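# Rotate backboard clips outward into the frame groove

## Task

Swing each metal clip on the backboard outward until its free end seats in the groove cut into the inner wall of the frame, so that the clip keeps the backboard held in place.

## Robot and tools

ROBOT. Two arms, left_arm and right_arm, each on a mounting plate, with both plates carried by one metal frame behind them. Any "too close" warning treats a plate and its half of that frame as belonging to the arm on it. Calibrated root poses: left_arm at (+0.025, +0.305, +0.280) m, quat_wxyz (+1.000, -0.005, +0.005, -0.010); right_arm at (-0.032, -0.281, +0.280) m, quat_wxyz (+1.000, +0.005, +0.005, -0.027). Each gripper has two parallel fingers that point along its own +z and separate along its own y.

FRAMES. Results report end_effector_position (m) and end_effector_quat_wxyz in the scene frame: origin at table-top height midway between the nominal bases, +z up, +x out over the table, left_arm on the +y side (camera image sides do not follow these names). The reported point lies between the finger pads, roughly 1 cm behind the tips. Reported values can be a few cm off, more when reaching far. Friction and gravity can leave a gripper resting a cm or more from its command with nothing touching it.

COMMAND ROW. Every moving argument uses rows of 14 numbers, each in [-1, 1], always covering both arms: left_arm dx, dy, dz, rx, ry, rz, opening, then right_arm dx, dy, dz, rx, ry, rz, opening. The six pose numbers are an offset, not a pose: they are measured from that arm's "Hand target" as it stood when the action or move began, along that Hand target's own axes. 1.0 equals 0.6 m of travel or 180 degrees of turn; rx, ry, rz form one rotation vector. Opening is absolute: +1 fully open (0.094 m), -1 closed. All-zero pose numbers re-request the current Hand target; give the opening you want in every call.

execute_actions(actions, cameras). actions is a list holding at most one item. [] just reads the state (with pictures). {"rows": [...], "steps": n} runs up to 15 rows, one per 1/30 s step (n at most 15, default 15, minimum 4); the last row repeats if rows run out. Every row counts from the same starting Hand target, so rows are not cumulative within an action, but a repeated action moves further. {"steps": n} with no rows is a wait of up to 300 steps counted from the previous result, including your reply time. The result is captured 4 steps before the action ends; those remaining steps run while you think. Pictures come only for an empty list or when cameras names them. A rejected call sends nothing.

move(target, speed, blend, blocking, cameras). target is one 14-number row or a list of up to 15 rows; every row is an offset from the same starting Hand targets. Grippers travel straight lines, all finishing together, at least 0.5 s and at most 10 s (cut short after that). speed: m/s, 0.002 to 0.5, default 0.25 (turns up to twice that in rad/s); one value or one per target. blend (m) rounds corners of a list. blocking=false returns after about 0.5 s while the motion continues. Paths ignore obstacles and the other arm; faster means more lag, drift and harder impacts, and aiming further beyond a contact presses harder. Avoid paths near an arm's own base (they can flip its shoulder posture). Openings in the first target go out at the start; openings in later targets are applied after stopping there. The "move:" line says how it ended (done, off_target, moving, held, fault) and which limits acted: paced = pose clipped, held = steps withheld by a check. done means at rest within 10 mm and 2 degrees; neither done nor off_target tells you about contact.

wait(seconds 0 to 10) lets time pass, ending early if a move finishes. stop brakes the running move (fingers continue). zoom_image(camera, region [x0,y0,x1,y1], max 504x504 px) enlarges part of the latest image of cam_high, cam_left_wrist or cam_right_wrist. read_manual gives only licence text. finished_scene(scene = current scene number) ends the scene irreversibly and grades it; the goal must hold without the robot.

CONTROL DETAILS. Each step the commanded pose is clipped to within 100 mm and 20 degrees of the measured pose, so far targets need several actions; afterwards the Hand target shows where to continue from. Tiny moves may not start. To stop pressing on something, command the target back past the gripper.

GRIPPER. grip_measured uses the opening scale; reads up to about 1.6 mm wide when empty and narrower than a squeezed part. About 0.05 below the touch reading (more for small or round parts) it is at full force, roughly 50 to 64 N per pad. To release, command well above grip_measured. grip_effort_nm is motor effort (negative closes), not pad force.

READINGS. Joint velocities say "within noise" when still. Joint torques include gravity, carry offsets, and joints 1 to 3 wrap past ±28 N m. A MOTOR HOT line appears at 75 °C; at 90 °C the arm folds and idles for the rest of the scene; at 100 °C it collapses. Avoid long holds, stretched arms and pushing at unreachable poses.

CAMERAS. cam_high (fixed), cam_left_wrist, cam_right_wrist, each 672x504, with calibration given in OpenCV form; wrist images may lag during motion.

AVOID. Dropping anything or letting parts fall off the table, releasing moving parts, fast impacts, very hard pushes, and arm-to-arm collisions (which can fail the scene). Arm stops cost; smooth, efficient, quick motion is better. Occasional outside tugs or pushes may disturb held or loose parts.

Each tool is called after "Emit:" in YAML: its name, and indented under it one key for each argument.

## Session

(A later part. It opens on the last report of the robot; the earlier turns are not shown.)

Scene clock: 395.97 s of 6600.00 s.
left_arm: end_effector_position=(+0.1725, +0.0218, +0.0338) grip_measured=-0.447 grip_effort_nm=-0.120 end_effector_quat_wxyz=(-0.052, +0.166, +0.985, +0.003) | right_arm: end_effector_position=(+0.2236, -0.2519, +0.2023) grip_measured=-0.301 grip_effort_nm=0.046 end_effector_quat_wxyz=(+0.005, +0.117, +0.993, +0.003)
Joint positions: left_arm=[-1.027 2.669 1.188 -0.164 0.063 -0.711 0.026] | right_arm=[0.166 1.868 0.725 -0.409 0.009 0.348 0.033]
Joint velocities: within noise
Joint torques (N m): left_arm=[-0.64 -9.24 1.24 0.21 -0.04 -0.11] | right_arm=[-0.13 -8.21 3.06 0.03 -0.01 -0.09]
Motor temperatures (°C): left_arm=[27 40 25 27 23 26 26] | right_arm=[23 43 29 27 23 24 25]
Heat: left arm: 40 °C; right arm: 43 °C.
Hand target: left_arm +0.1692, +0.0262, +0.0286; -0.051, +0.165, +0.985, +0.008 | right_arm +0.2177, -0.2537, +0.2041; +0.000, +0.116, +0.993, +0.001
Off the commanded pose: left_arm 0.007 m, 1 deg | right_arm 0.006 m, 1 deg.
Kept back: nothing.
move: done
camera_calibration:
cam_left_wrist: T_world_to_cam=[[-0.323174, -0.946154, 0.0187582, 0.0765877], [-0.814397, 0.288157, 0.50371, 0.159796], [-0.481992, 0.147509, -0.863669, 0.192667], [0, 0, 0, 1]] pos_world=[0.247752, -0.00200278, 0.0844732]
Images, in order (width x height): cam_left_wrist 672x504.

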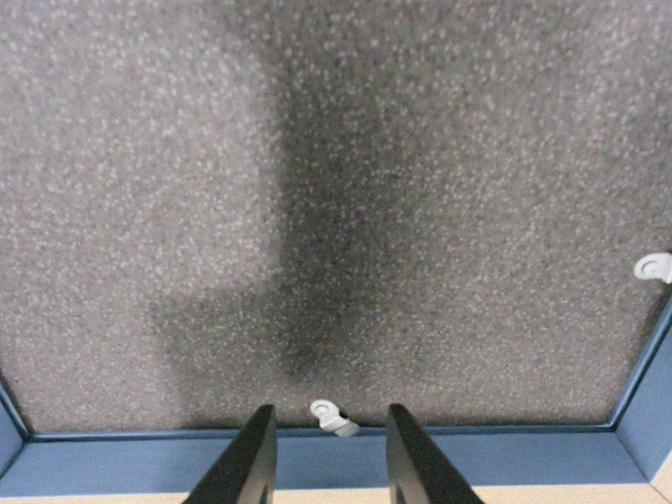

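Emit:
move:
  target:
    - [-0.001,0,0.023,0,0,0,-0.45,0,0,0,0,0,0,-0.3]
  cameras: ["cam_left_wrist"]
  speed: 0.1

Emit:
zoom_image:
  camera: "cam_left_wrist"
  region: [250, 350, 420, 480]

Scene clock: 396.90 s of 6600.00 s.
left_arm: end_effector_position=(+0.1684, +0.0287, +0.0221) grip_measured=-0.447 grip_effort_nm=-0.115 end_effector_quat_wxyz=(-0.057, +0.165, +0.985, +0.009) | right_arm: end_effector_position=(+0.2236, -0.2519, +0.2023) grip_measured=-0.301 grip_effort_nm=0.042 end_effector_quat_wxyz=(+0.005, +0.117, +0.993, +0.003)
Joint positions: left_arm=[-1.027 2.707 1.19 -0.144 0.063 -0.713 0.026] | right_arm=[0.166 1.868 0.725 -0.409 0.009 0.348 0.033]
Joint velocities: within noise
Joint torques (N m): left_arm=[-0.72 -8.24 2.58 0.26 -0.03 -0.11] | right_arm=[-0.13 -8.09 3.19 0 0.04 -0.03]
Motor temperatures (°C): left_arm=[27 40 25 27 23 26 26] | right_arm=[23 43 29 27 23 24 25]
Heat: left arm: 40 °C; right arm: 43 °C.
Hand target: left_arm +0.1686, +0.0265, +0.0148; -0.051, +0.165, +0.985, +0.008 | right_arm +0.2177, -0.2537, +0.2041; +0.000, +0.116, +0.993, +0.001
Off the commanded pose: left_arm 0.008 m, 1 deg | right_arm 0.006 m, 1 deg.
Kept back: nothing.
move: done
camera_calibration:
cam_left_wrist: T_world_to_cam=[[-0.322258, -0.946622, 0.0075224, 0.0822074], [-0.810916, 0.280142, 0.513746, 0.15976], [-0.488431, 0.159459, -0.857909, 0.180254], [0, 0, 0, 1]] pos_world=[0.244086, 0.00432062, 0.0719467]
Images, in order (width x height): cam_left_wrist 672x504.

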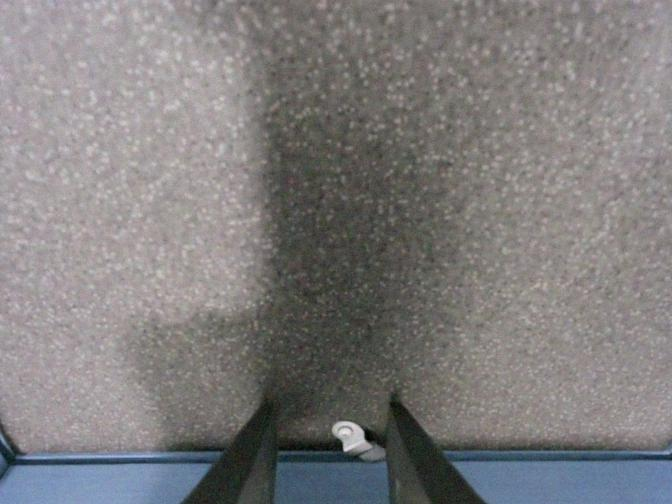

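Scaled by 2.965 from the camera's 672x504 image, which has a finer 960x720 frame.

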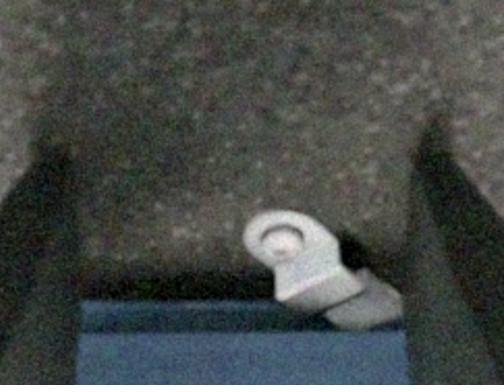

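Emit:
move:
  target:
    - [0,-0.004,0.001,0,0,0,-0.45,0,0,0,0,0,0,-0.3]
    - [0,-0.004,0.001,0,0,0,-0.65,0,0,0,0,0,0,-0.3]
    - [0,-0.004,0.001,0,0,0,-0.75,0,0,0,0,0,0,-0.3]
  cameras: ["cam_left_wrist"]
  speed: 0.1

Emit:
zoom_image:
  camera: "cam_left_wrist"
  region: [250, 350, 420, 480]

Scene clock: 400.07 s of 6600.00 s.
left_arm: end_effector_position=(+0.1692, +0.0245, +0.0222) grip_measured=-0.747 grip_effort_nm=-0.129 end_effector_quat_wxyz=(-0.053, +0.165, +0.985, +0.007) | right_arm: end_effector_position=(+0.2236, -0.2519, +0.2023) grip_measured=-0.301 grip_effort_nm=0.037 end_effector_quat_wxyz=(+0.005, +0.117, +0.993, +0.003)
Joint positions: left_arm=[-1.033 2.709 1.201 -0.145 0.06 -0.719 0.012] | right_arm=[0.166 1.868 0.725 -0.409 0.009 0.348 0.033]
Joint velocities: within noise
Joint torques (N m): left_arm=[-0.66 -8.1 2.48 0.25 0 -0.11] | right_arm=[-0.24 -8.17 3.21 -0.01 0.03 -0.04]
Motor temperatures (°C): left_arm=[27 39 25 28 23 26 26] | right_arm=[23 43 29 27 23 24 25]
Heat: left arm: 39 °C; right arm: 43 °C.
Hand target: left_arm +0.1677, +0.0242, +0.0142; -0.051, +0.165, +0.985, +0.008 | right_arm +0.2177, -0.2537, +0.2041; +0.000, +0.116, +0.993, +0.001
Off the commanded pose: left_arm 0.008 m, 0 deg | right_arm 0.006 m, 1 deg.
Kept back: nothing.
move: done
camera_calibration:
cam_left_wrist: T_world_to_cam=[[-0.322465, -0.946532, 0.00967059, 0.0784399], [-0.814031, 0.282509, 0.507486, 0.162164], [-0.483084, 0.155774, -0.861605, 0.180613], [0, 0, 0, 1]] pos_world=[0.244552, 0.00029821, 0.0725619]
Images, in order (width x height): cam_left_wrist 672x504.

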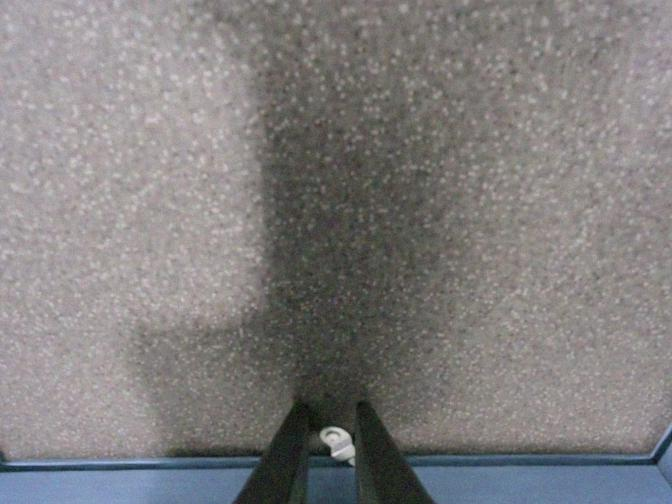

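Scaled by 2.965 from the camera's 672x504 image, which has a finer 960x720 frame.

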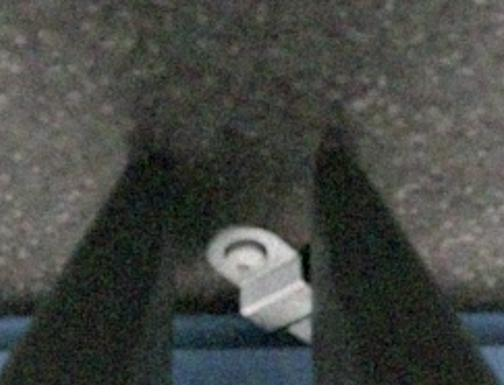

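Emit:
move:
  target:
    - [0.002,0,0.001,0,0,0,-0.82,0,0,0,0,0,0,-0.3]
    - [0.002,0,0.001,0,0,0,-0.87,0,0,0,0,0,0,-0.3]
  cameras: ["cam_left_wrist"]
  speed: 0.1

Emit:
zoom_image:
  camera: "cam_left_wrist"
  region: [250, 350, 420, 480]

Scene clock: 402.20 s of 6600.00 s.
left_arm: end_effector_position=(+0.1692, +0.0230, +0.0221) grip_measured=-0.867 grip_effort_nm=-0.134 end_effector_quat_wxyz=(-0.052, +0.165, +0.985, +0.006) | right_arm: end_effector_position=(+0.2236, -0.2519, +0.2023) grip_measured=-0.301 grip_effort_nm=0.042 end_effector_quat_wxyz=(+0.005, +0.117, +0.993, +0.003)
Joint positions: left_arm=[-1.035 2.709 1.201 -0.14 0.06 -0.721 0.006] | right_arm=[0.166 1.868 0.725 -0.409 0.009 0.348 0.033]
Joint velocities: within noise
Joint torques (N m): left_arm=[-0.7 -8.06 2.22 0.25 0 -0.11] | right_arm=[-0.13 -8.12 2.96 0 0.01 -0.08]
Motor temperatures (°C): left_arm=[27 39 25 28 23 26 26] | right_arm=[23 43 29 27 23 24 25]
Heat: left arm: 39 °C; right arm: 43 °C.
Hand target: left_arm +0.1665, +0.0246, +0.0137; -0.051, +0.165, +0.985, +0.008 | right_arm +0.2177, -0.2537, +0.2041; +0.000, +0.116, +0.993, +0.001
Off the commanded pose: left_arm 0.009 m, 0 deg | right_arm 0.006 m, 1 deg.
Kept back: nothing.
move: done
camera_calibration:
cam_left_wrist: T_world_to_cam=[[-0.322441, -0.946501, 0.0129858, 0.0769604], [-0.815428, 0.284704, 0.504004, 0.162907], [-0.480738, 0.151923, -0.863603, 0.180507], [0, 0, 0, 1]] pos_world=[0.24443, -0.00096017, 0.0727815]
Images, in order (width x height): cam_left_wrist 672x504.

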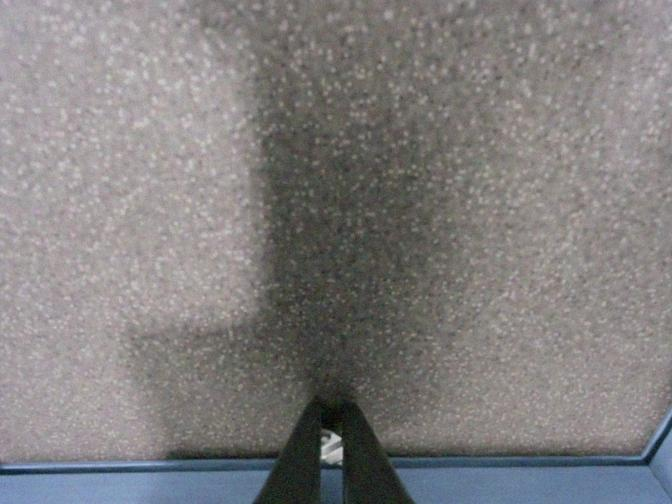

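Scaled by 2.965 from the camera's 672x504 image, which has a finer 960x720 frame.

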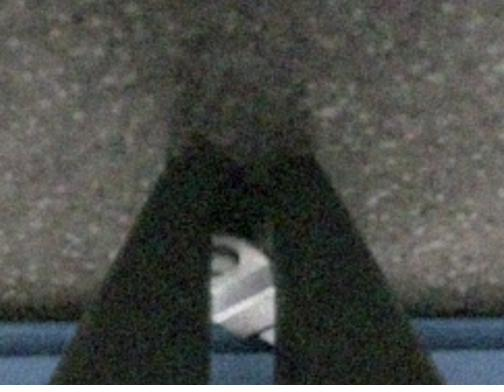

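Emit:
move:
  target:
    - [0.0,0,0.001,0,0,0,-0.9,0,0,0,0,0,0,-0.3]
    - [0.0,0,0.001,0,0,0,-0.94,0,0,0,0,0,0,-0.3]
  cameras: ["cam_left_wrist"]
  speed: 0.1

Emit:
zoom_image:
  camera: "cam_left_wrist"
  region: [290, 390, 390, 480]

Emit:
move:
  target:
    - [0.0,0,0.0,0,0,0,-0.3,0,0,0,0,0,0,-0.3]
  cameras: ["cam_left_wrist"]
  speed: 0.1

Emit:
zoom_image:
  camera: "cam_left_wrist"
  region: [290, 390, 390, 480]

Scene clock: 406.67 s of 6600.00 s.
left_arm: end_effector_position=(+0.1696, +0.0223, +0.0220) grip_measured=-0.937 grip_effort_nm=-0.139 end_effector_quat_wxyz=(-0.051, +0.165, +0.985, +0.004) | right_arm: end_effector_position=(+0.2236, -0.2519, +0.2023) grip_measured=-0.301 grip_effort_nm=0.046 end_effector_quat_wxyz=(+0.005, +0.117, +0.993, +0.003)
Joint positions: left_arm=[-1.035 2.709 1.201 -0.137 0.06 -0.721 0.003] | right_arm=[0.166 1.868 0.725 -0.409 0.009 0.348 0.033]
Joint velocities: within noise
Joint torques (N m): left_arm=[-0.69 -7.91 2.28 0.23 0 -0.11] | right_arm=[-0.24 -8.21 3.14 0.01 0.01 -0.05]
Motor temperatures (°C): left_arm=[27 38 25 28 23 26 26] | right_arm=[23 43 29 27 23 24 25]
Heat: left arm: 38 °C; right arm: 43 °C.
Hand target: left_arm +0.1664, +0.0246, +0.0131; -0.051, +0.165, +0.985, +0.008 | right_arm +0.2177, -0.2537, +0.2041; +0.000, +0.116, +0.993, +0.001
Off the commanded pose: left_arm 0.010 m, 0 deg | right_arm 0.006 m, 1 deg.
Kept back: nothing.
move: done
camera_calibration:
cam_left_wrist: T_world_to_cam=[[-0.322033, -0.946602, 0.0155121, 0.0762222], [-0.816247, 0.285912, 0.50199, 0.163605], [-0.47962, 0.148995, -0.864734, 0.180649], [0, 0, 0, 1]] pos_world=[0.244731, -0.00154062, 0.0729026]
Images, in order (width x height): cam_left_wrist 672x504.

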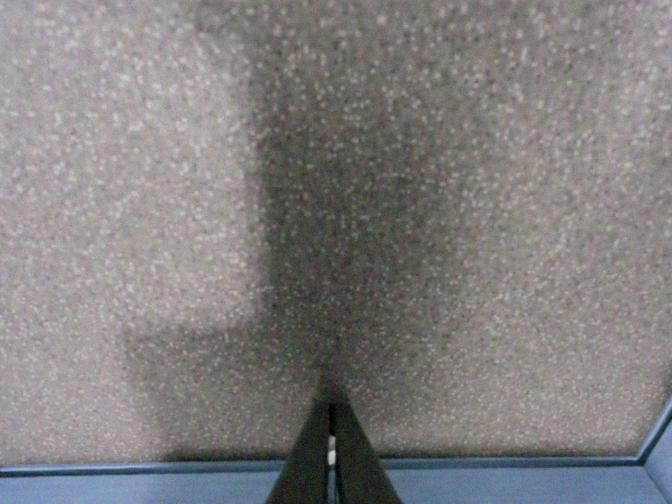

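Scaled by 5.040 from the camera's 672x504 image, which has a finer 960x720 frame.

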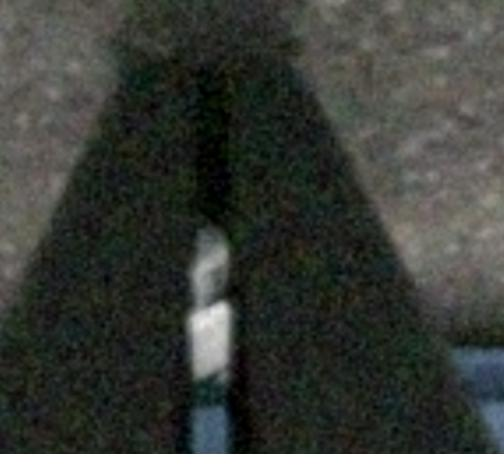

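Scene clock: 407.37 s of 6600.00 s.
left_arm: end_effector_position=(+0.1691, +0.0193, +0.0222) grip_measured=-0.303 grip_effort_nm=0.173 end_effector_quat_wxyz=(-0.051, +0.167, +0.985, +0.000) | right_arm: end_effector_position=(+0.2236, -0.2519, +0.2023) grip_measured=-0.301 grip_effort_nm=0.042 end_effector_quat_wxyz=(+0.005, +0.117, +0.993, +0.003)
Joint positions: left_arm=[-1.038 2.709 1.204 -0.132 0.066 -0.721 0.033] | right_arm=[0.166 1.868 0.725 -0.409 0.009 0.348 0.033]
Joint velocities: within noise
Joint torques (N m): left_arm=[-0.44 -7.94 2.09 0.21 -0.06 -0.11] | right_arm=[-0.25 -8.01 3.1 0.01 0.02 -0.03]
Motor temperatures (°C): left_arm=[27 38 25 28 23 26 26] | right_arm=[23 43 29 27 23 24 25]
Heat: left arm: 38 °C; right arm: 43 °C.
Hand target: left_arm +0.1664, +0.0248, +0.0131; -0.051, +0.165, +0.985, +0.009 | right_arm +0.2177, -0.2537, +0.2041; +0.000, +0.116, +0.993, +0.001
Off the commanded pose: left_arm 0.011 m, 1 deg | right_arm 0.006 m, 1 deg.
Kept back: nothing.
move: off_target (left_arm)
camera_calibration:
cam_left_wrist: T_world_to_cam=[[-0.324472, -0.945589, 0.0240702, 0.0734511], [-0.814876, 0.292359, 0.500504, 0.163608], [-0.480308, 0.142785, -0.8654, 0.181237], [0, 0, 0, 1]] pos_world=[0.244203, -0.00425585, 0.0731878]
Images, in order (width x height): cam_left_wrist 672x504.

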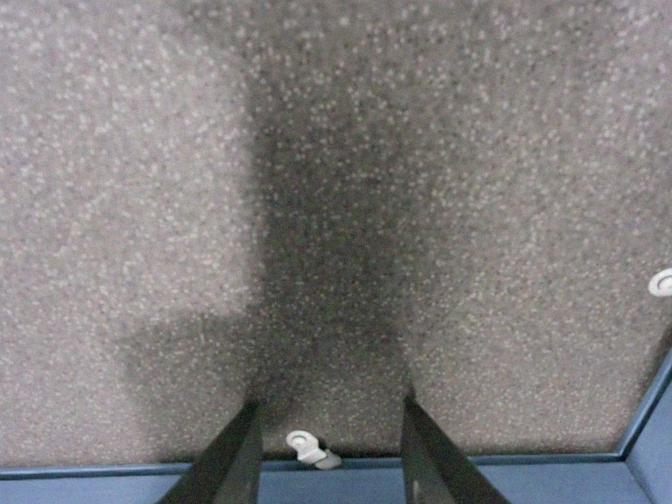

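Scaled by 5.040 from the camera's 672x504 image, which has a finer 960x720 frame.

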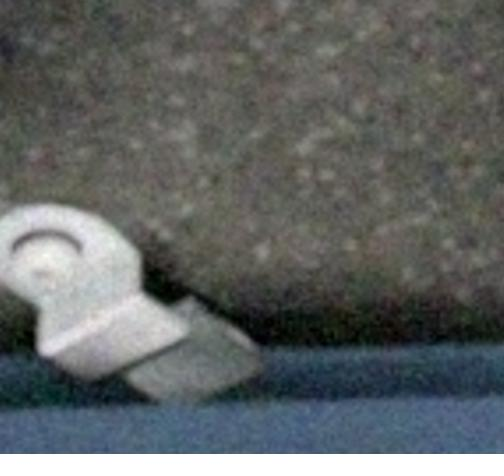

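Emit:
move:
  target:
    - [-0.02,0,-0.02,0,0,0,-0.6,0,0,0,0,0,0,-0.3]
    - [-0.03,-0.075,-0.02,0,0.0,0,-0.6,0,0,0,0,0,0,-0.3]
  cameras: ["cam_left_wrist"]
  speed: 0.15

Scene clock: 410.73 s of 6600.00 s.
left_arm: end_effector_position=(+0.1713, -0.0270, +0.0275) grip_measured=-0.597 grip_effort_nm=-0.115 end_effector_quat_wxyz=(-0.046, +0.170, +0.984, +0.001) | right_arm: end_effector_position=(+0.2236, -0.2519, +0.2023) grip_measured=-0.301 grip_effort_nm=0.042 end_effector_quat_wxyz=(+0.005, +0.117, +0.993, +0.003)
Joint positions: left_arm=[-1.098 2.75 1.401 -0.282 0.06 -0.776 0.019] | right_arm=[0.166 1.868 0.725 -0.409 0.009 0.348 0.033]
Joint velocities: within noise
Joint torques (N m): left_arm=[-0.14 -10.06 3.55 0.02 0.05 -0.11] | right_arm=[-0.29 -8.09 3.11 0 0.04 -0.08]
Motor temperatures (°C): left_arm=[27 38 25 27 23 26 26] | right_arm=[23 43 29 27 23 24 25]
Heat: left arm: 38 °C; right arm: 43 °C.
Hand target: left_arm +0.1699, -0.0241, +0.0232; -0.051, +0.165, +0.985, +0.008 | right_arm +0.2177, -0.2537, +0.2041; +0.000, +0.116, +0.993, +0.001
Off the commanded pose: left_arm 0.005 m, 1 deg | right_arm 0.006 m, 1 deg.
Kept back: nothing.
move: done
camera_calibration:
cam_left_wrist: T_world_to_cam=[[-0.330534, -0.943575, 0.0203095, 0.0314933], [-0.81783, 0.297094, 0.492838, 0.177192], [-0.471063, 0.14629, -0.869884, 0.192126], [0, 0, 0, 1]] pos_world=[0.245826, -0.0510323, 0.0791608]
Images, in order (width x height): cam_left_wrist 672x504.

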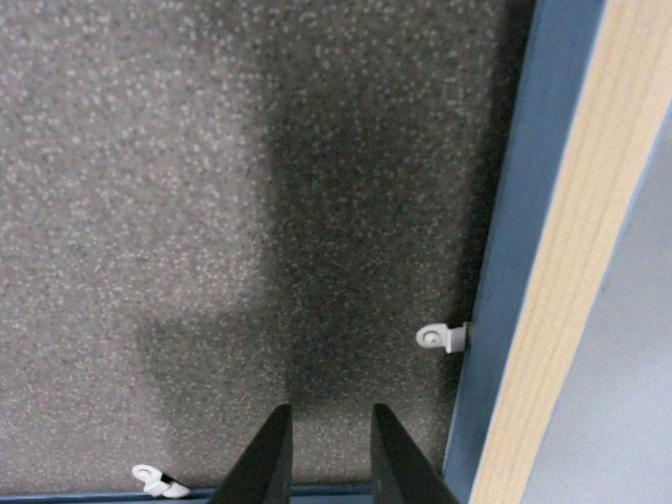

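Emit:
zoom_image:
  camera: "cam_left_wrist"
  region: [405, 305, 485, 365]

Emit:
zoom_image:
  camera: "cam_left_wrist"
  region: [120, 450, 200, 504]

Scaled by 6.300 from the camera's 672x504 image, which has a finer 960x720 frame.

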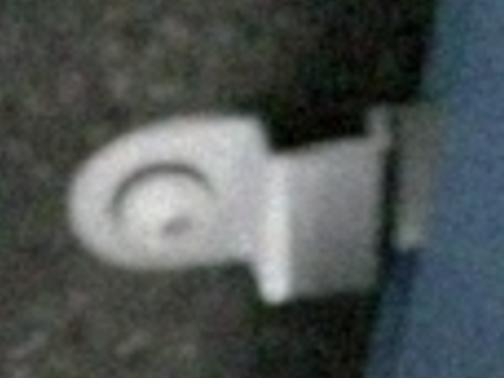

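Scaled by 6.300 from the camera's 672x504 image, which has a finer 960x720 frame.

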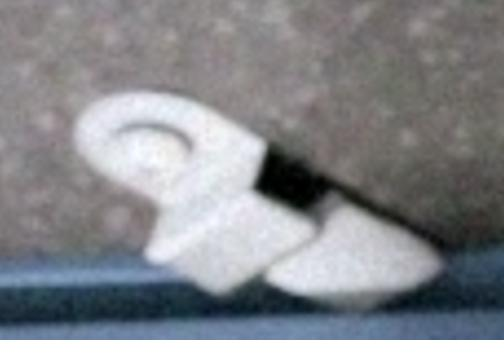

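Emit:
move:
  target:
    - [0,0,-0.15,0,-0.033,0,-0.36,0,0,0,0,0,0,-0.3]
  cameras: []
  speed: 0.25

Emit:
move:
  target:
    - [0,0,0,0,0,0.5,-0.36,0,0,0,0,0,0,-0.3]
  cameras: ["cam_left_wrist"]
  speed: 0.4

Scene clock: 413.20 s of 6600.00 s.
left_arm: end_effector_position=(+0.1807, -0.0326, +0.1112) grip_measured=-0.363 grip_effort_nm=0.164 end_effector_quat_wxyz=(-0.001, +0.167, +0.986, -0.010) | right_arm: end_effector_position=(+0.2236, -0.2519, +0.2023) grip_measured=-0.301 grip_effort_nm=0.042 end_effector_quat_wxyz=(+0.005, +0.117, +0.993, +0.003)
Joint positions: left_arm=[-1.114 2.458 1.253 -0.355 0 -0.798 0.03] | right_arm=[0.166 1.868 0.725 -0.409 0.009 0.348 0.033]
Joint velocities: within noise
Joint torques (N m): left_arm=[-0.5 -11.78 2.51 0.13 -0.12 -0.11] | right_arm=[-0.27 -8.13 3.08 -0.02 0.05 -0.07]
Motor temperatures (°C): left_arm=[27 38 25 27 23 26 26] | right_arm=[23 43 29 27 23 24 25]
Heat: left arm: 38 °C; right arm: 43 °C.
Hand target: left_arm +0.1787, -0.0273, +0.1128; +0.000, +0.165, +0.986, +0.000 | right_arm +0.2177, -0.2537, +0.2041; +0.000, +0.116, +0.993, +0.001
Off the commanded pose: left_arm 0.006 m, 1 deg | right_arm 0.006 m, 1 deg.
Kept back: nothing.
move: done
No camera images: "cameras" was empty.

Scene clock: 415.83 s of 6600.00 s.
left_arm: end_effector_position=(+0.1818, -0.0313, +0.1112) grip_measured=-0.363 grip_effort_nm=0.168 end_effector_quat_wxyz=(+0.006, +0.809, +0.587, -0.003) | right_arm: end_effector_position=(+0.2236, -0.2519, +0.2023) grip_measured=-0.301 grip_effort_nm=0.046 end_effector_quat_wxyz=(+0.005, +0.117, +0.993, +0.003)
Joint positions: left_arm=[-1.114 2.458 1.253 -0.358 -0.01 0.752 0.03] | right_arm=[0.166 1.868 0.725 -0.409 0.009 0.348 0.033]
Joint velocities: within noise
Joint torques (N m): left_arm=[-0.51 -11.74 2.5 0.13 -0.03 0.04] | right_arm=[-0.2 -7.98 3.26 -0.01 0.04 -0.05]
Motor temperatures (°C): left_arm=[27 38 25 27 23 26 26] | right_arm=[23 43 29 27 23 24 25]
Heat: left arm: 38 °C; right arm: 43 °C.
Hand target: left_arm +0.1787, -0.0272, +0.1128; +0.000, +0.814, +0.581, +0.000 | right_arm +0.2177, -0.2537, +0.2041; +0.000, +0.116, +0.993, +0.001
Off the commanded pose: left_arm 0.005 m, 1 deg | right_arm 0.006 m, 1 deg.
Kept back: nothing.
move: done
camera_calibration:
cam_left_wrist: T_world_to_cam=[[-0.951469, 0.307744, 0.000627229, 0.183439], [0.282132, 0.871466, 0.401183, -0.0260645], [0.122915, 0.38189, -0.915998, 0.174988], [0, 0, 0, 1]] pos_world=[0.160381, -0.100564, 0.17063]
Images, in order (width x height): cam_left_wrist 672x504.

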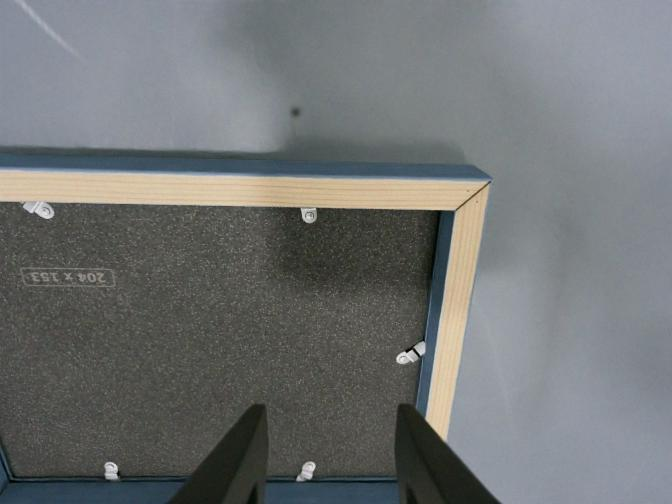

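Emit:
zoom_image:
  camera: "cam_left_wrist"
  region: [0, 180, 100, 240]

Emit:
zoom_image:
  camera: "cam_left_wrist"
  region: [270, 440, 350, 500]

Emit:
zoom_image:
  camera: "cam_left_wrist"
  region: [380, 320, 460, 380]

Emit:
zoom_image:
  camera: "cam_left_wrist"
  region: [70, 440, 150, 500]

Emit:
zoom_image:
  camera: "cam_left_wrist"
  region: [270, 190, 350, 250]

Scaled by 5.040 from the camera's 672x504 image, which has a finer 960x720 frame.

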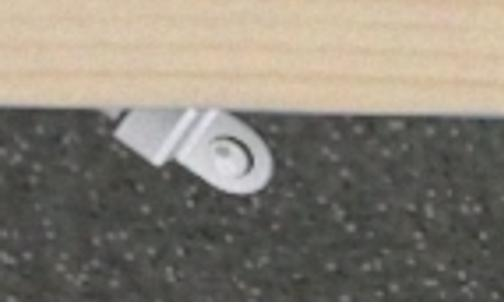

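Scaled by 6.300 from the camera's 672x504 image, which has a finer 960x720 frame.

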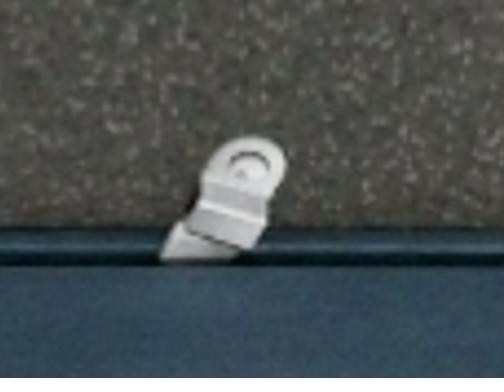

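Scaled by 6.300 from the camera's 672x504 image, which has a finer 960x720 frame.

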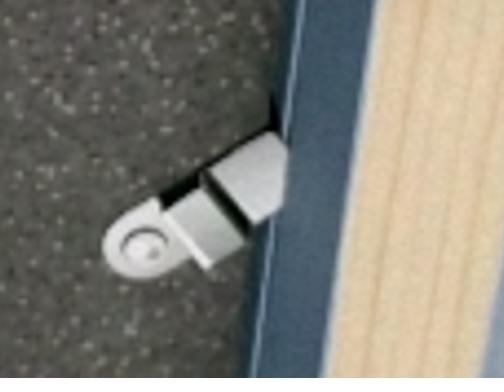

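Scaled by 6.300 from the camera's 672x504 image, which has a finer 960x720 frame.

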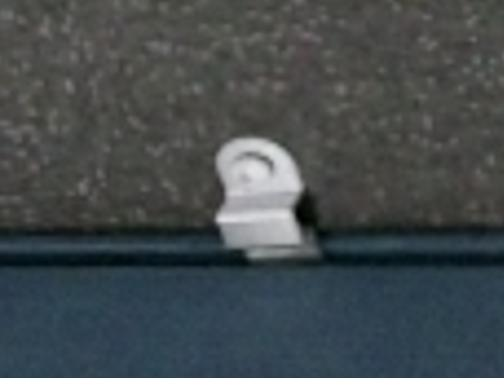

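Scaled by 6.300 from the camera's 672x504 image, which has a finer 960x720 frame.

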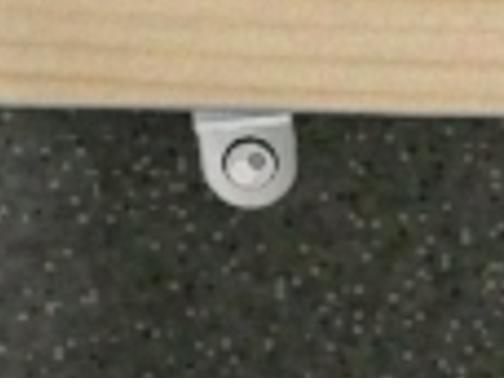

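Emit:
move:
  target:
    - [-0.0157,-0.0665,0.075,0,0,0,-0.36,0,0,0,0,0,0,-0.3]
  cameras: ["cam_left_wrist"]
  speed: 0.25

Scene clock: 417.53 s of 6600.00 s.
left_arm: end_effector_position=(+0.1376, -0.0240, +0.0709) grip_measured=-0.363 grip_effort_nm=0.164 end_effector_quat_wxyz=(-0.002, +0.817, +0.576, +0.000) | right_arm: end_effector_position=(+0.2236, -0.2519, +0.2023) grip_measured=-0.301 grip_effort_nm=0.051 end_effector_quat_wxyz=(+0.005, +0.117, +0.993, +0.003)
Joint positions: left_arm=[-1.221 2.554 1.19 -0.216 -0.012 0.673 0.03] | right_arm=[0.166 1.868 0.725 -0.409 0.009 0.348 0.033]
Joint velocities: within noise
Joint torques (N m): left_arm=[-0.01 -9.99 2.19 0.31 -0.01 -0.11] | right_arm=[-0.21 -8.09 3.22 0.02 0.04 0]
Motor temperatures (°C): left_arm=[27 39 25 27 23 26 26] | right_arm=[23 43 29 27 23 24 25]
Heat: left arm: 39 °C; right arm: 43 °C.
Hand target: left_arm +0.1380, -0.0231, +0.0677; +0.000, +0.814, +0.581, +0.000 | right_arm +0.2177, -0.2537, +0.2041; +0.000, +0.116, +0.993, +0.001
Off the commanded pose: left_arm 0.003 m, 1 deg | right_arm 0.006 m, 1 deg.
Kept back: nothing.
move: done
camera_calibration:
cam_left_wrist: T_world_to_cam=[[-0.942703, 0.333502, 0.0093835, 0.137881], [0.307256, 0.856868, 0.41397, -0.00848202], [0.130019, 0.393134, -0.910242, 0.139626], [0, 0, 0, 1]] pos_world=[0.114433, -0.0936071, 0.129311]
Images, in order (width x height): cam_left_wrist 672x504.

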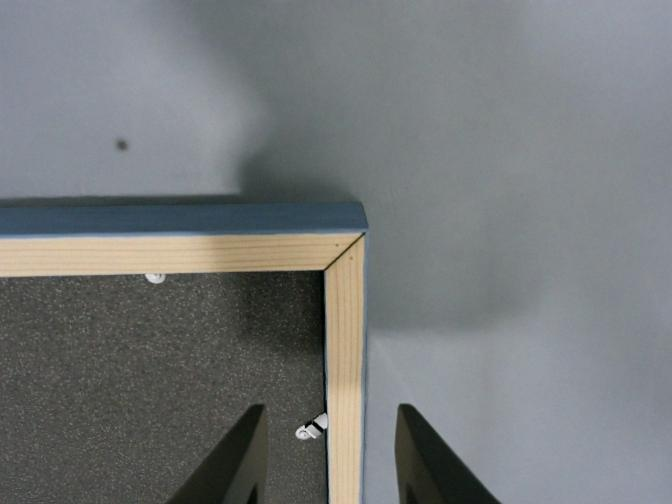

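Emit:
move:
  target:
    - [0.0,-0.0055,0.06,0,0,0,-0.36,0,0,0,0,0,0,-0.3]
  cameras: ["cam_left_wrist"]
  speed: 0.12

Scene clock: 418.87 s of 6600.00 s.
left_arm: end_effector_position=(+0.1347, -0.0169, +0.0350) grip_measured=-0.363 grip_effort_nm=0.164 end_effector_quat_wxyz=(-0.006, +0.815, +0.579, +0.002) | right_arm: end_effector_position=(+0.2236, -0.2519, +0.2023) grip_measured=-0.301 grip_effort_nm=0.042 end_effector_quat_wxyz=(+0.005, +0.117, +0.993, +0.003)
Joint positions: left_arm=[-1.221 2.672 1.217 -0.135 -0.012 0.665 0.03] | right_arm=[0.166 1.868 0.725 -0.409 0.009 0.348 0.033]
Joint velocities: within noise
Joint torques (N m): left_arm=[-0.49 -9.57 3.06 0.32 0 -0.12] | right_arm=[-0.13 -8.18 3.07 -0.01 0.05 -0.08]
Motor temperatures (°C): left_arm=[27 39 25 27 23 26 26] | right_arm=[23 43 29 27 23 24 25]
Heat: left arm: 39 °C; right arm: 43 °C.
Hand target: left_arm +0.1348, -0.0220, +0.0317; +0.000, +0.814, +0.581, +0.000 | right_arm +0.2177, -0.2537, +0.2041; +0.000, +0.116, +0.993, +0.001
Off the commanded pose: left_arm 0.006 m, 1 deg | right_arm 0.006 m, 1 deg.
Kept back: nothing.
move: done
camera_calibration:
cam_left_wrist: T_world_to_cam=[[-0.945016, 0.326658, 0.0154668, 0.133125], [0.302473, 0.855114, 0.421059, 0.00153587], [0.124316, 0.402586, -0.906901, 0.105428], [0, 0, 0, 1]] pos_world=[0.112234, -0.0872436, 0.0929074]
Images, in order (width x height): cam_left_wrist 672x504.

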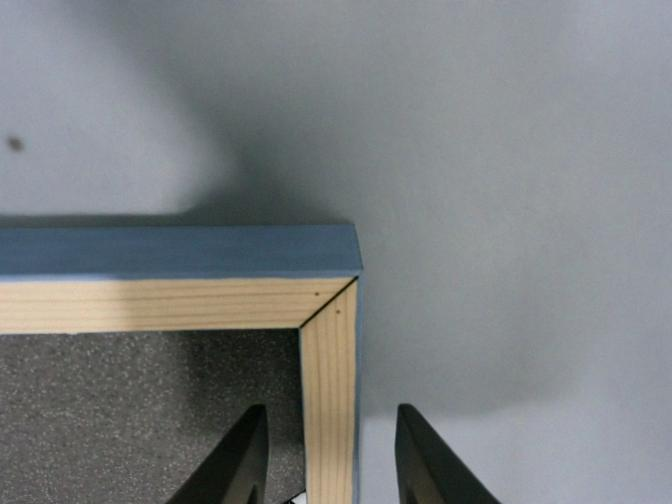

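Emit:
move:
  target:
    - [0.0,0,0.0137,0,0,0,-0.36,0,0,0,0,0,0,-0.3]
    - [0.0,0,0.0137,0,0,0,-0.80,0,0,0,0,0,0,-0.3]
  cameras: ["cam_left_wrist"]
  speed: 0.1

Scene clock: 420.30 s of 6600.00 s.
left_arm: end_effector_position=(+0.1347, -0.0168, +0.0276) grip_measured=-0.765 grip_effort_nm=-1.004 end_effector_quat_wxyz=(-0.006, +0.815, +0.579, +0.002) | right_arm: end_effector_position=(+0.2236, -0.2519, +0.2023) grip_measured=-0.301 grip_effort_nm=0.042 end_effector_quat_wxyz=(+0.005, +0.117, +0.993, +0.003)
Joint positions: left_arm=[-1.221 2.698 1.23 -0.121 -0.013 0.665 0.011] | right_arm=[0.166 1.868 0.725 -0.409 0.009 0.348 0.033]
Joint velocities: within noise
Joint torques (N m): left_arm=[-0.46 -9.37 3.18 0.31 0 -0.11] | right_arm=[-0.31 -8.09 3.26 0 0.02 -0.06]
Motor temperatures (°C): left_arm=[27 39 25 27 23 26 26] | right_arm=[23 43 29 27 23 24 24]
Heat: left arm: 39 °C; right arm: 43 °C.
Hand target: left_arm +0.1349, -0.0221, +0.0236; +0.000, +0.814, +0.581, +0.000 | right_arm +0.2177, -0.2537, +0.2041; +0.000, +0.116, +0.993, +0.001
Off the commanded pose: left_arm 0.007 m, 1 deg | right_arm 0.006 m, 1 deg.
Kept back: nothing.
move: done
camera_calibration:
cam_left_wrist: T_world_to_cam=[[-0.945276, 0.325944, 0.0146229, 0.133291], [0.301465, 0.855389, 0.421222, 0.00473722], [0.124786, 0.402579, -0.90684, 0.0986012], [0, 0, 0, 1]] pos_world=[0.112265, -0.0871924, 0.085471]
Images, in order (width x height): cam_left_wrist 672x504.

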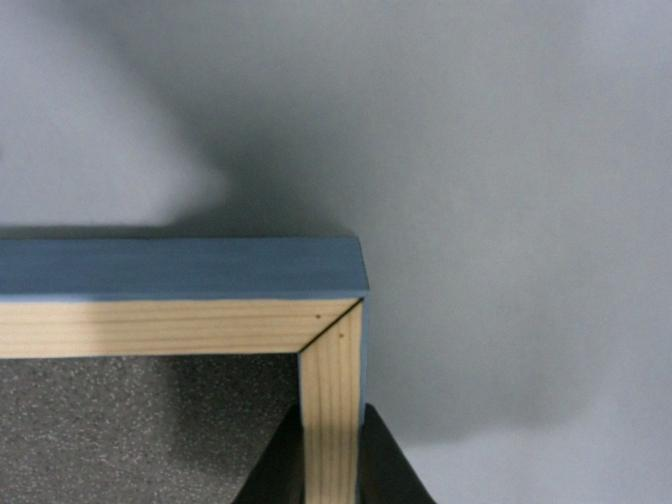

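Emit:
move:
  target: [0,0,0,0,0,0,-0.80,-0.054,0.259,0.1,0,0,0.031,0.0]
  cameras: ["cam_right_wrist"]
  speed: 0.25

Scene clock: 422.00 s of 6600.00 s.
left_arm: end_effector_position=(+0.1347, -0.0168, +0.0276) grip_measured=-0.765 grip_effort_nm=-1.009 end_effector_quat_wxyz=(-0.006, +0.815, +0.579, +0.002) | right_arm: end_effector_position=(+0.2880, -0.1070, +0.1512) grip_measured=-0.001 grip_effort_nm=0.046 end_effector_quat_wxyz=(+0.011, +0.160, +0.987, +0.011)
Joint positions: left_arm=[-1.221 2.698 1.23 -0.121 -0.013 0.665 0.011] | right_arm=[0.549 2.301 1.18 -0.417 0.01 0.816 0.047]
Joint velocities: within noise
Joint torques (N m): left_arm=[-0.47 -9.39 3.18 0.31 0 -0.11] | right_arm=[0.03 -8.29 5.82 0.06 0.03 0.08]
Motor temperatures (°C): left_arm=[27 38 25 27 23 26 26] | right_arm=[23 43 29 27 23 24 24]
Heat: left arm: 38 °C; right arm: 43 °C.
Hand target: left_arm +0.1349, -0.0221, +0.0236; +0.000, +0.814, +0.581, +0.000 | right_arm +0.2850, -0.1099, +0.1442; +0.000, +0.164, +0.986, +0.001
Off the commanded pose: left_arm 0.007 m, 1 deg | right_arm 0.008 m, 2 deg.
Kept back: nothing.
move: done
camera_calibration:
cam_right_wrist: T_world_to_cam=[[-0.311203, -0.949917, -0.0284615, -0.00670792], [-0.864893, 0.270682, 0.422718, 0.251076], [-0.393843, 0.156167, -0.905814, 0.352621], [0, 0, 0, 1]] pos_world=[0.353944, -0.129402, 0.213084]
Images, in order (width x height): cam_right_wrist 672x504.

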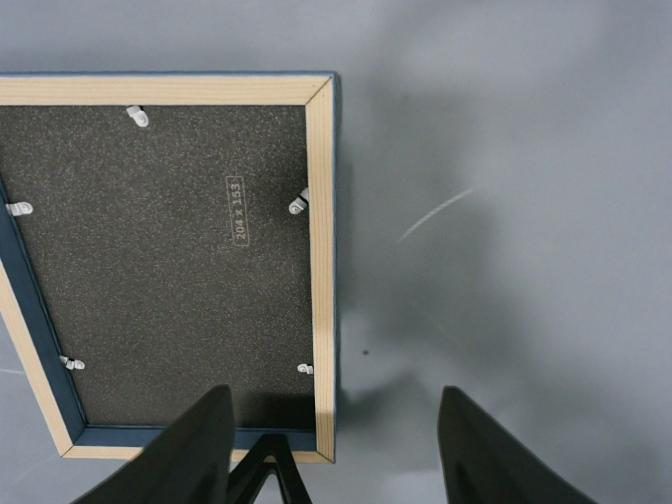

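Emit:
zoom_image:
  camera: "cam_right_wrist"
  region: [260, 170, 340, 230]

Emit:
zoom_image:
  camera: "cam_right_wrist"
  region: [100, 80, 180, 140]

Scaled by 6.300 from the camera's 672x504 image, which has a finer 960x720 frame.

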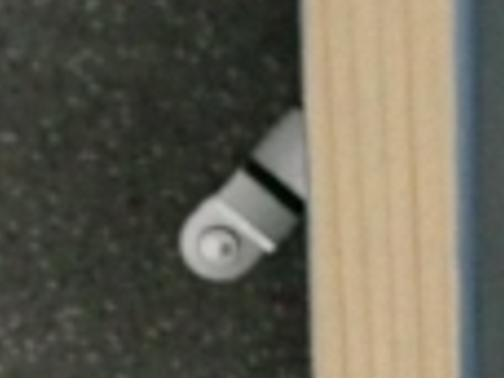

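Scaled by 6.300 from the camera's 672x504 image, which has a finer 960x720 frame.

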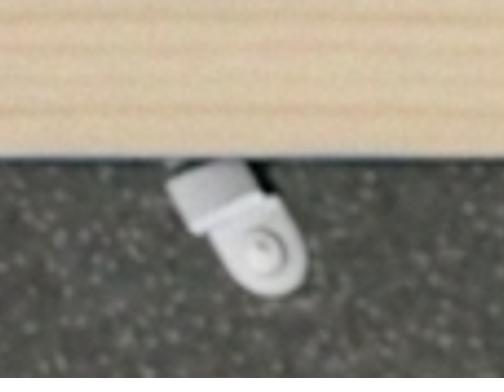

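Emit:
move:
  target: [0,0,0,0,0,0,-0.80,-0.041,0.0122,0.125,0,0,0,-0.3]
  cameras: ["cam_right_wrist"]
  speed: 0.2

Scene clock: 423.43 s of 6600.00 s.
left_arm: end_effector_position=(+0.1347, -0.0168, +0.0276) grip_measured=-0.765 grip_effort_nm=-1.009 end_effector_quat_wxyz=(-0.006, +0.815, +0.579, +0.002) | right_arm: end_effector_position=(+0.3087, -0.1101, +0.0758) grip_measured=-0.299 grip_effort_nm=-0.115 end_effector_quat_wxyz=(-0.001, +0.166, +0.986, +0.002)
Joint positions: left_arm=[-1.221 2.698 1.23 -0.121 -0.013 0.665 0.011] | right_arm=[0.513 2.587 1.35 -0.33 0.01 0.793 0.033]
Joint velocities: within noise
Joint torques (N m): left_arm=[-0.47 -9.36 3.15 0.31 0 -0.11] | right_arm=[-0.31 -9.85 4.97 0.21 0.06 -0.07]
Motor temperatures (°C): left_arm=[27 38 25 27 23 26 26] | right_arm=[23 43 29 27 23 24 24]
Heat: left arm: 38 °C; right arm: 43 °C.
Hand target: left_arm +0.1349, -0.0221, +0.0236; +0.000, +0.814, +0.581, +0.000 | right_arm +0.3108, -0.1109, +0.0693; +0.000, +0.165, +0.986, +0.001
Off the commanded pose: left_arm 0.007 m, 1 deg | right_arm 0.007 m, 0 deg.
Kept back: nothing.
move: done
camera_calibration:
cam_right_wrist: T_world_to_cam=[[-0.322859, -0.946425, -0.00651695, -0.00299263], [-0.850126, 0.286968, 0.441514, 0.297502], [-0.41599, 0.148087, -0.897231, 0.298229], [0, 0, 0, 1]] pos_world=[0.376008, -0.13237, 0.136209]
Images, in order (width x height): cam_right_wrist 672x504.

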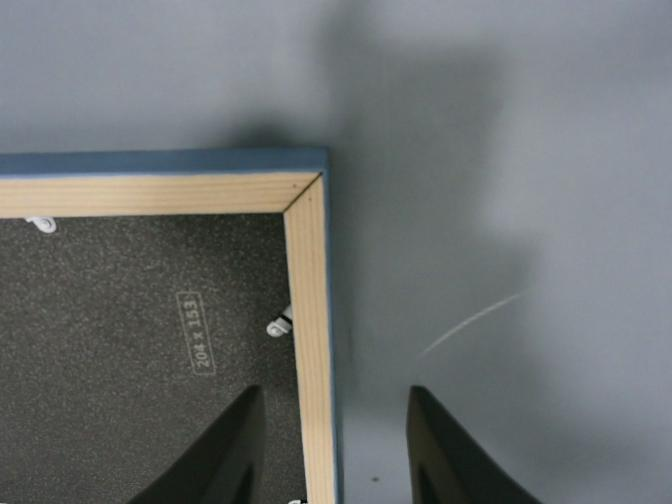

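Emit:
move:
  target: [0,0,0,0,0,0,-0.80,-0.0063,0.0133,0.058,0,0,0,-0.3]
  cameras: ["cam_right_wrist"]
  speed: 0.15

Scene clock: 429.37 s of 6600.00 s.
left_arm: end_effector_position=(+0.1347, -0.0168, +0.0276) grip_measured=-0.765 grip_effort_nm=-1.009 end_effector_quat_wxyz=(-0.006, +0.815, +0.579, +0.002) | right_arm: end_effector_position=(+0.3179, -0.1050, +0.0429) grip_measured=-0.299 grip_effort_nm=-0.115 end_effector_quat_wxyz=(+0.001, +0.165, +0.986, +0.003)
Joint positions: left_arm=[-1.221 2.698 1.23 -0.121 -0.013 0.665 0.011] | right_arm=[0.513 2.712 1.447 -0.298 0.01 0.792 0.033]
Joint velocities: within noise
Joint torques (N m): left_arm=[-0.46 -9.37 3.17 0.31 0.01 -0.11] | right_arm=[0.21 -9.89 4.94 0.2 0.03 0.01]
Motor temperatures (°C): left_arm=[27 38 25 28 23 26 26] | right_arm=[23 44 29 27 23 24 24]
Heat: left arm: 38 °C; right arm: 44 °C.
Hand target: left_arm +0.1349, -0.0221, +0.0236; +0.000, +0.814, +0.581, +0.000 | right_arm +0.3170, -0.1045, +0.0345; +0.000, +0.164, +0.986, +0.001
Off the commanded pose: left_arm 0.007 m, 1 deg | right_arm 0.009 m, 0 deg.
Kept back: nothing.
move: done
camera_calibration:
cam_right_wrist: T_world_to_cam=[[-0.32216, -0.946638, -0.00949358, 0.00443964], [-0.851985, 0.285547, 0.438845, 0.318967], [-0.412716, 0.149467, -0.898513, 0.270954], [0, 0, 0, 1]] pos_world=[0.385013, -0.127376, 0.10352]
Images, in order (width x height): cam_right_wrist 672x504.

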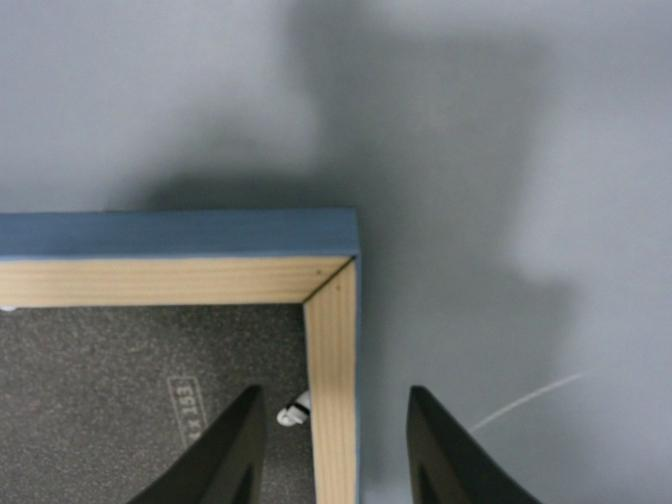

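Emit:
move:
  target: [0,0,0,0,0,0,-0.80,0,0,0.03,0,0,0,-0.3]
  cameras: ["cam_right_wrist"]
  speed: 0.1

Emit:
zoom_image:
  camera: "cam_right_wrist"
  region: [220, 370, 450, 504]

Scene clock: 430.60 s of 6600.00 s.
left_arm: end_effector_position=(+0.1347, -0.0168, +0.0276) grip_measured=-0.765 grip_effort_nm=-1.009 end_effector_quat_wxyz=(-0.006, +0.815, +0.579, +0.002) | right_arm: end_effector_position=(+0.3187, -0.1044, +0.0258) grip_measured=-0.299 grip_effort_nm=-0.115 end_effector_quat_wxyz=(+0.001, +0.165, +0.986, +0.003)
Joint positions: left_arm=[-1.221 2.698 1.23 -0.121 -0.013 0.665 0.011] | right_arm=[0.513 2.77 1.48 -0.272 0.01 0.792 0.033]
Joint velocities: within noise
Joint torques (N m): left_arm=[-0.47 -9.37 3.17 0.31 0.01 -0.11] | right_arm=[0.31 -9.84 4.57 0.18 0.03 0.01]
Motor temperatures (°C): left_arm=[27 38 25 28 23 26 26] | right_arm=[23 44 29 27 23 24 24]
Heat: left arm: 38 °C; right arm: 44 °C.
Hand target: left_arm +0.1349, -0.0221, +0.0236; +0.000, +0.814, +0.581, +0.000 | right_arm +0.3169, -0.1045, +0.0164; +0.000, +0.164, +0.986, +0.001
Off the commanded pose: left_arm 0.007 m, 1 deg | right_arm 0.009 m, 0 deg.
Kept back: nothing.
move: done
camera_calibration:
cam_right_wrist: T_world_to_cam=[[-0.322166, -0.946624, -0.0105753, 0.00520638], [-0.852578, 0.285267, 0.437873, 0.327165], [-0.411484, 0.150084, -0.898975, 0.255531], [0, 0, 0, 1]] pos_world=[0.385758, -0.126752, 0.086514]
Images, in order (width x height): cam_right_wrist 672x504.

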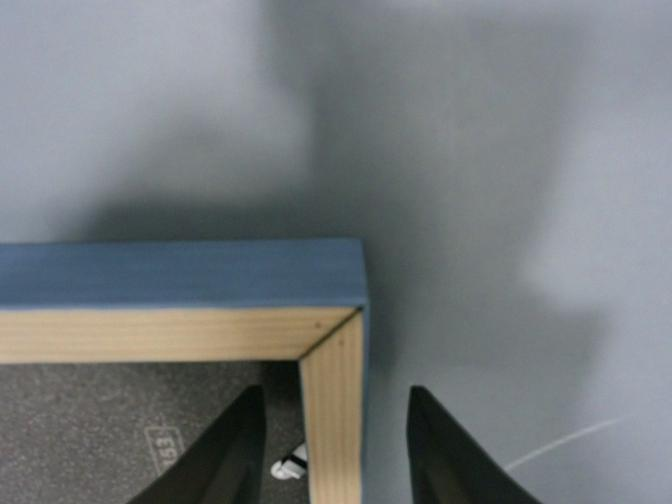

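Scaled by 2.191 from the camera's 672x504 image, which has a finer 960x720 frame.

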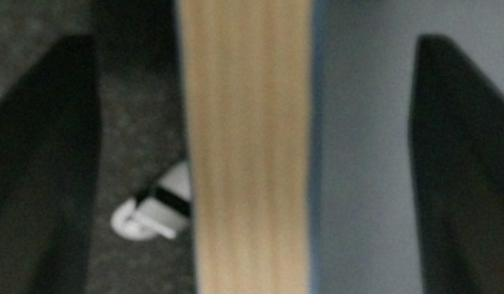

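Emit:
move:
  target:
    - [0,0,0,0,0,0,-0.80,0,0,0.005,0,0,0,-0.3]
    - [0,0,0,0,0,0,-0.80,0.0,0,0.005,0,0,0,-0.63]
    - [0,0,0,0,0,0,-0.80,0.008,0,0.005,0,0,0,-0.63]
  cameras: ["cam_right_wrist"]
  speed: 0.06

Emit:
zoom_image:
  camera: "cam_right_wrist"
  region: [220, 370, 450, 504]

Scene clock: 432.83 s of 6600.00 s.
left_arm: end_effector_position=(+0.1347, -0.0168, +0.0276) grip_measured=-0.765 grip_effort_nm=-1.004 end_effector_quat_wxyz=(-0.006, +0.815, +0.579, +0.002) | right_arm: end_effector_position=(+0.3201, -0.1028, +0.0238) grip_measured=-0.628 grip_effort_nm=-0.110 end_effector_quat_wxyz=(+0.004, +0.166, +0.986, +0.005)
Joint positions: left_arm=[-1.221 2.698 1.23 -0.121 -0.013 0.665 0.011] | right_arm=[0.515 2.777 1.486 -0.264 0.01 0.795 0.017]
Joint velocities: within noise
Joint torques (N m): left_arm=[-0.49 -9.37 3.15 0.31 0.01 -0.11] | right_arm=[0.81 -10.21 3.34 0.31 0.03 0.04]
Motor temperatures (°C): left_arm=[27 38 25 28 23 26 27] | right_arm=[23 44 29 27 23 24 24]
Heat: left arm: 38 °C; right arm: 44 °C.
Hand target: left_arm +0.1349, -0.0221, +0.0236; +0.000, +0.814, +0.581, +0.000 | right_arm +0.3123, -0.1028, +0.0134; +0.000, +0.164, +0.986, +0.001
Off the commanded pose: left_arm 0.007 m, 1 deg | right_arm 0.013 m, 1 deg.
Kept back: nothing.
move: off_target (right_arm); target 2's new opening was sent with right_arm's hand 0.011 m and 0 deg from that target
camera_calibration:
cam_right_wrist: T_world_to_cam=[[-0.322895, -0.946308, -0.015482, 0.00751789], [-0.855014, 0.284652, 0.433503, 0.329624], [-0.40582, 0.153213, -0.901019, 0.252638], [0, 0, 0, 1]] pos_world=[0.386786, -0.125421, 0.084855]
Images, in order (width x height): cam_right_wrist 672x504.

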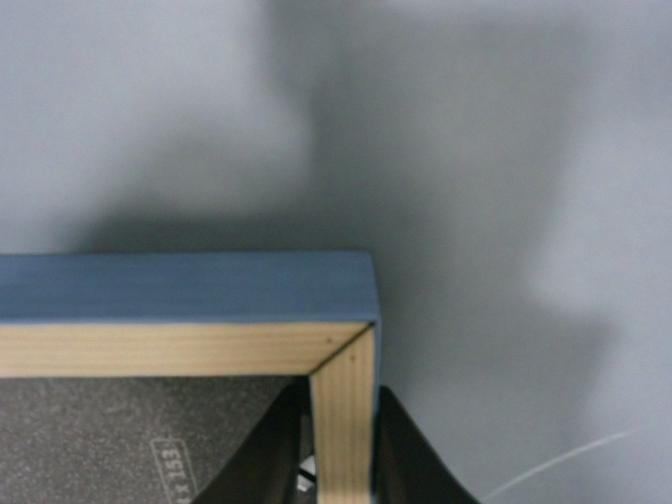

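Scaled by 2.191 from the camera's 672x504 image, which has a finer 960x720 frame.

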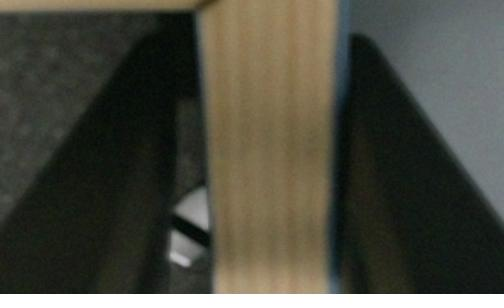

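Emit:
move:
  target:
    - [0,0,0,0,0,0,-0.80,0.0,0,-0.008,0,0,0,-0.66]
    - [0,0,0,0,0,0,-0.80,0.0117,0,-0.008,0,0,0,-0.66]
  cameras: ["cam_right_wrist"]
  speed: 0.06

Emit:
zoom_image:
  camera: "cam_right_wrist"
  region: [220, 370, 450, 504]

Scene clock: 434.50 s of 6600.00 s.
left_arm: end_effector_position=(+0.1347, -0.0168, +0.0276) grip_measured=-0.765 grip_effort_nm=-1.004 end_effector_quat_wxyz=(-0.006, +0.815, +0.579, +0.002) | right_arm: end_effector_position=(+0.3102, -0.1014, +0.0209) grip_measured=-0.658 grip_effort_nm=-0.120 end_effector_quat_wxyz=(+0.000, +0.165, +0.986, +0.001)
Joint positions: left_arm=[-1.221 2.698 1.23 -0.121 -0.013 0.664 0.011] | right_arm=[0.531 2.777 1.461 -0.25 0.012 0.809 0.016]
Joint velocities: within noise
Joint torques (N m): left_arm=[-0.46 -9.36 3.17 0.31 0.01 -0.11] | right_arm=[0.66 -11.89 2.17 0.26 0.05 0.09]
Motor temperatures (°C): left_arm=[27 38 25 28 23 26 27] | right_arm=[23 45 29 27 23 24 24]
Heat: left arm: 38 °C; right arm: 45 °C.
Hand target: left_arm +0.1349, -0.0221, +0.0236; +0.000, +0.814, +0.581, +0.000 | right_arm +0.3056, -0.1006, +0.0182; +0.000, +0.164, +0.986, +0.001
Off the commanded pose: left_arm 0.007 m, 1 deg | right_arm 0.005 m, 0 deg.
Kept back: nothing.
move: done
camera_calibration:
cam_right_wrist: T_world_to_cam=[[-0.32106, -0.947038, -0.00619426, 0.00476913], [-0.851783, 0.285896, 0.439009, 0.321024], [-0.413988, 0.146225, -0.898461, 0.247498], [0, 0, 0, 1]] pos_world=[0.377435, -0.123453, 0.0814641]
Images, in order (width x height): cam_right_wrist 672x504.

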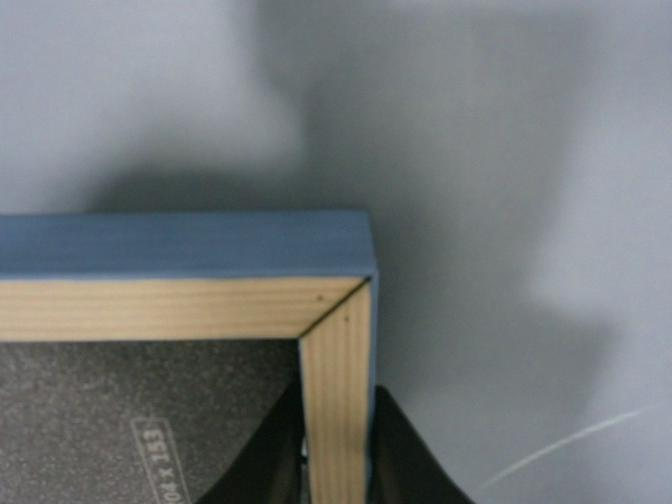

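Scaled by 2.191 from the camera's 672x504 image, which has a finer 960x720 frame.

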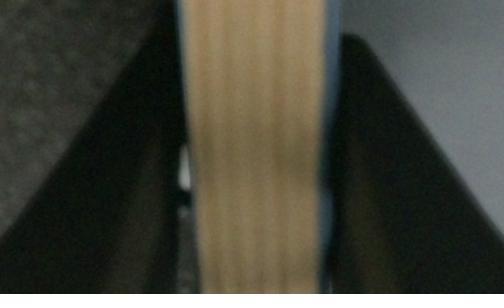

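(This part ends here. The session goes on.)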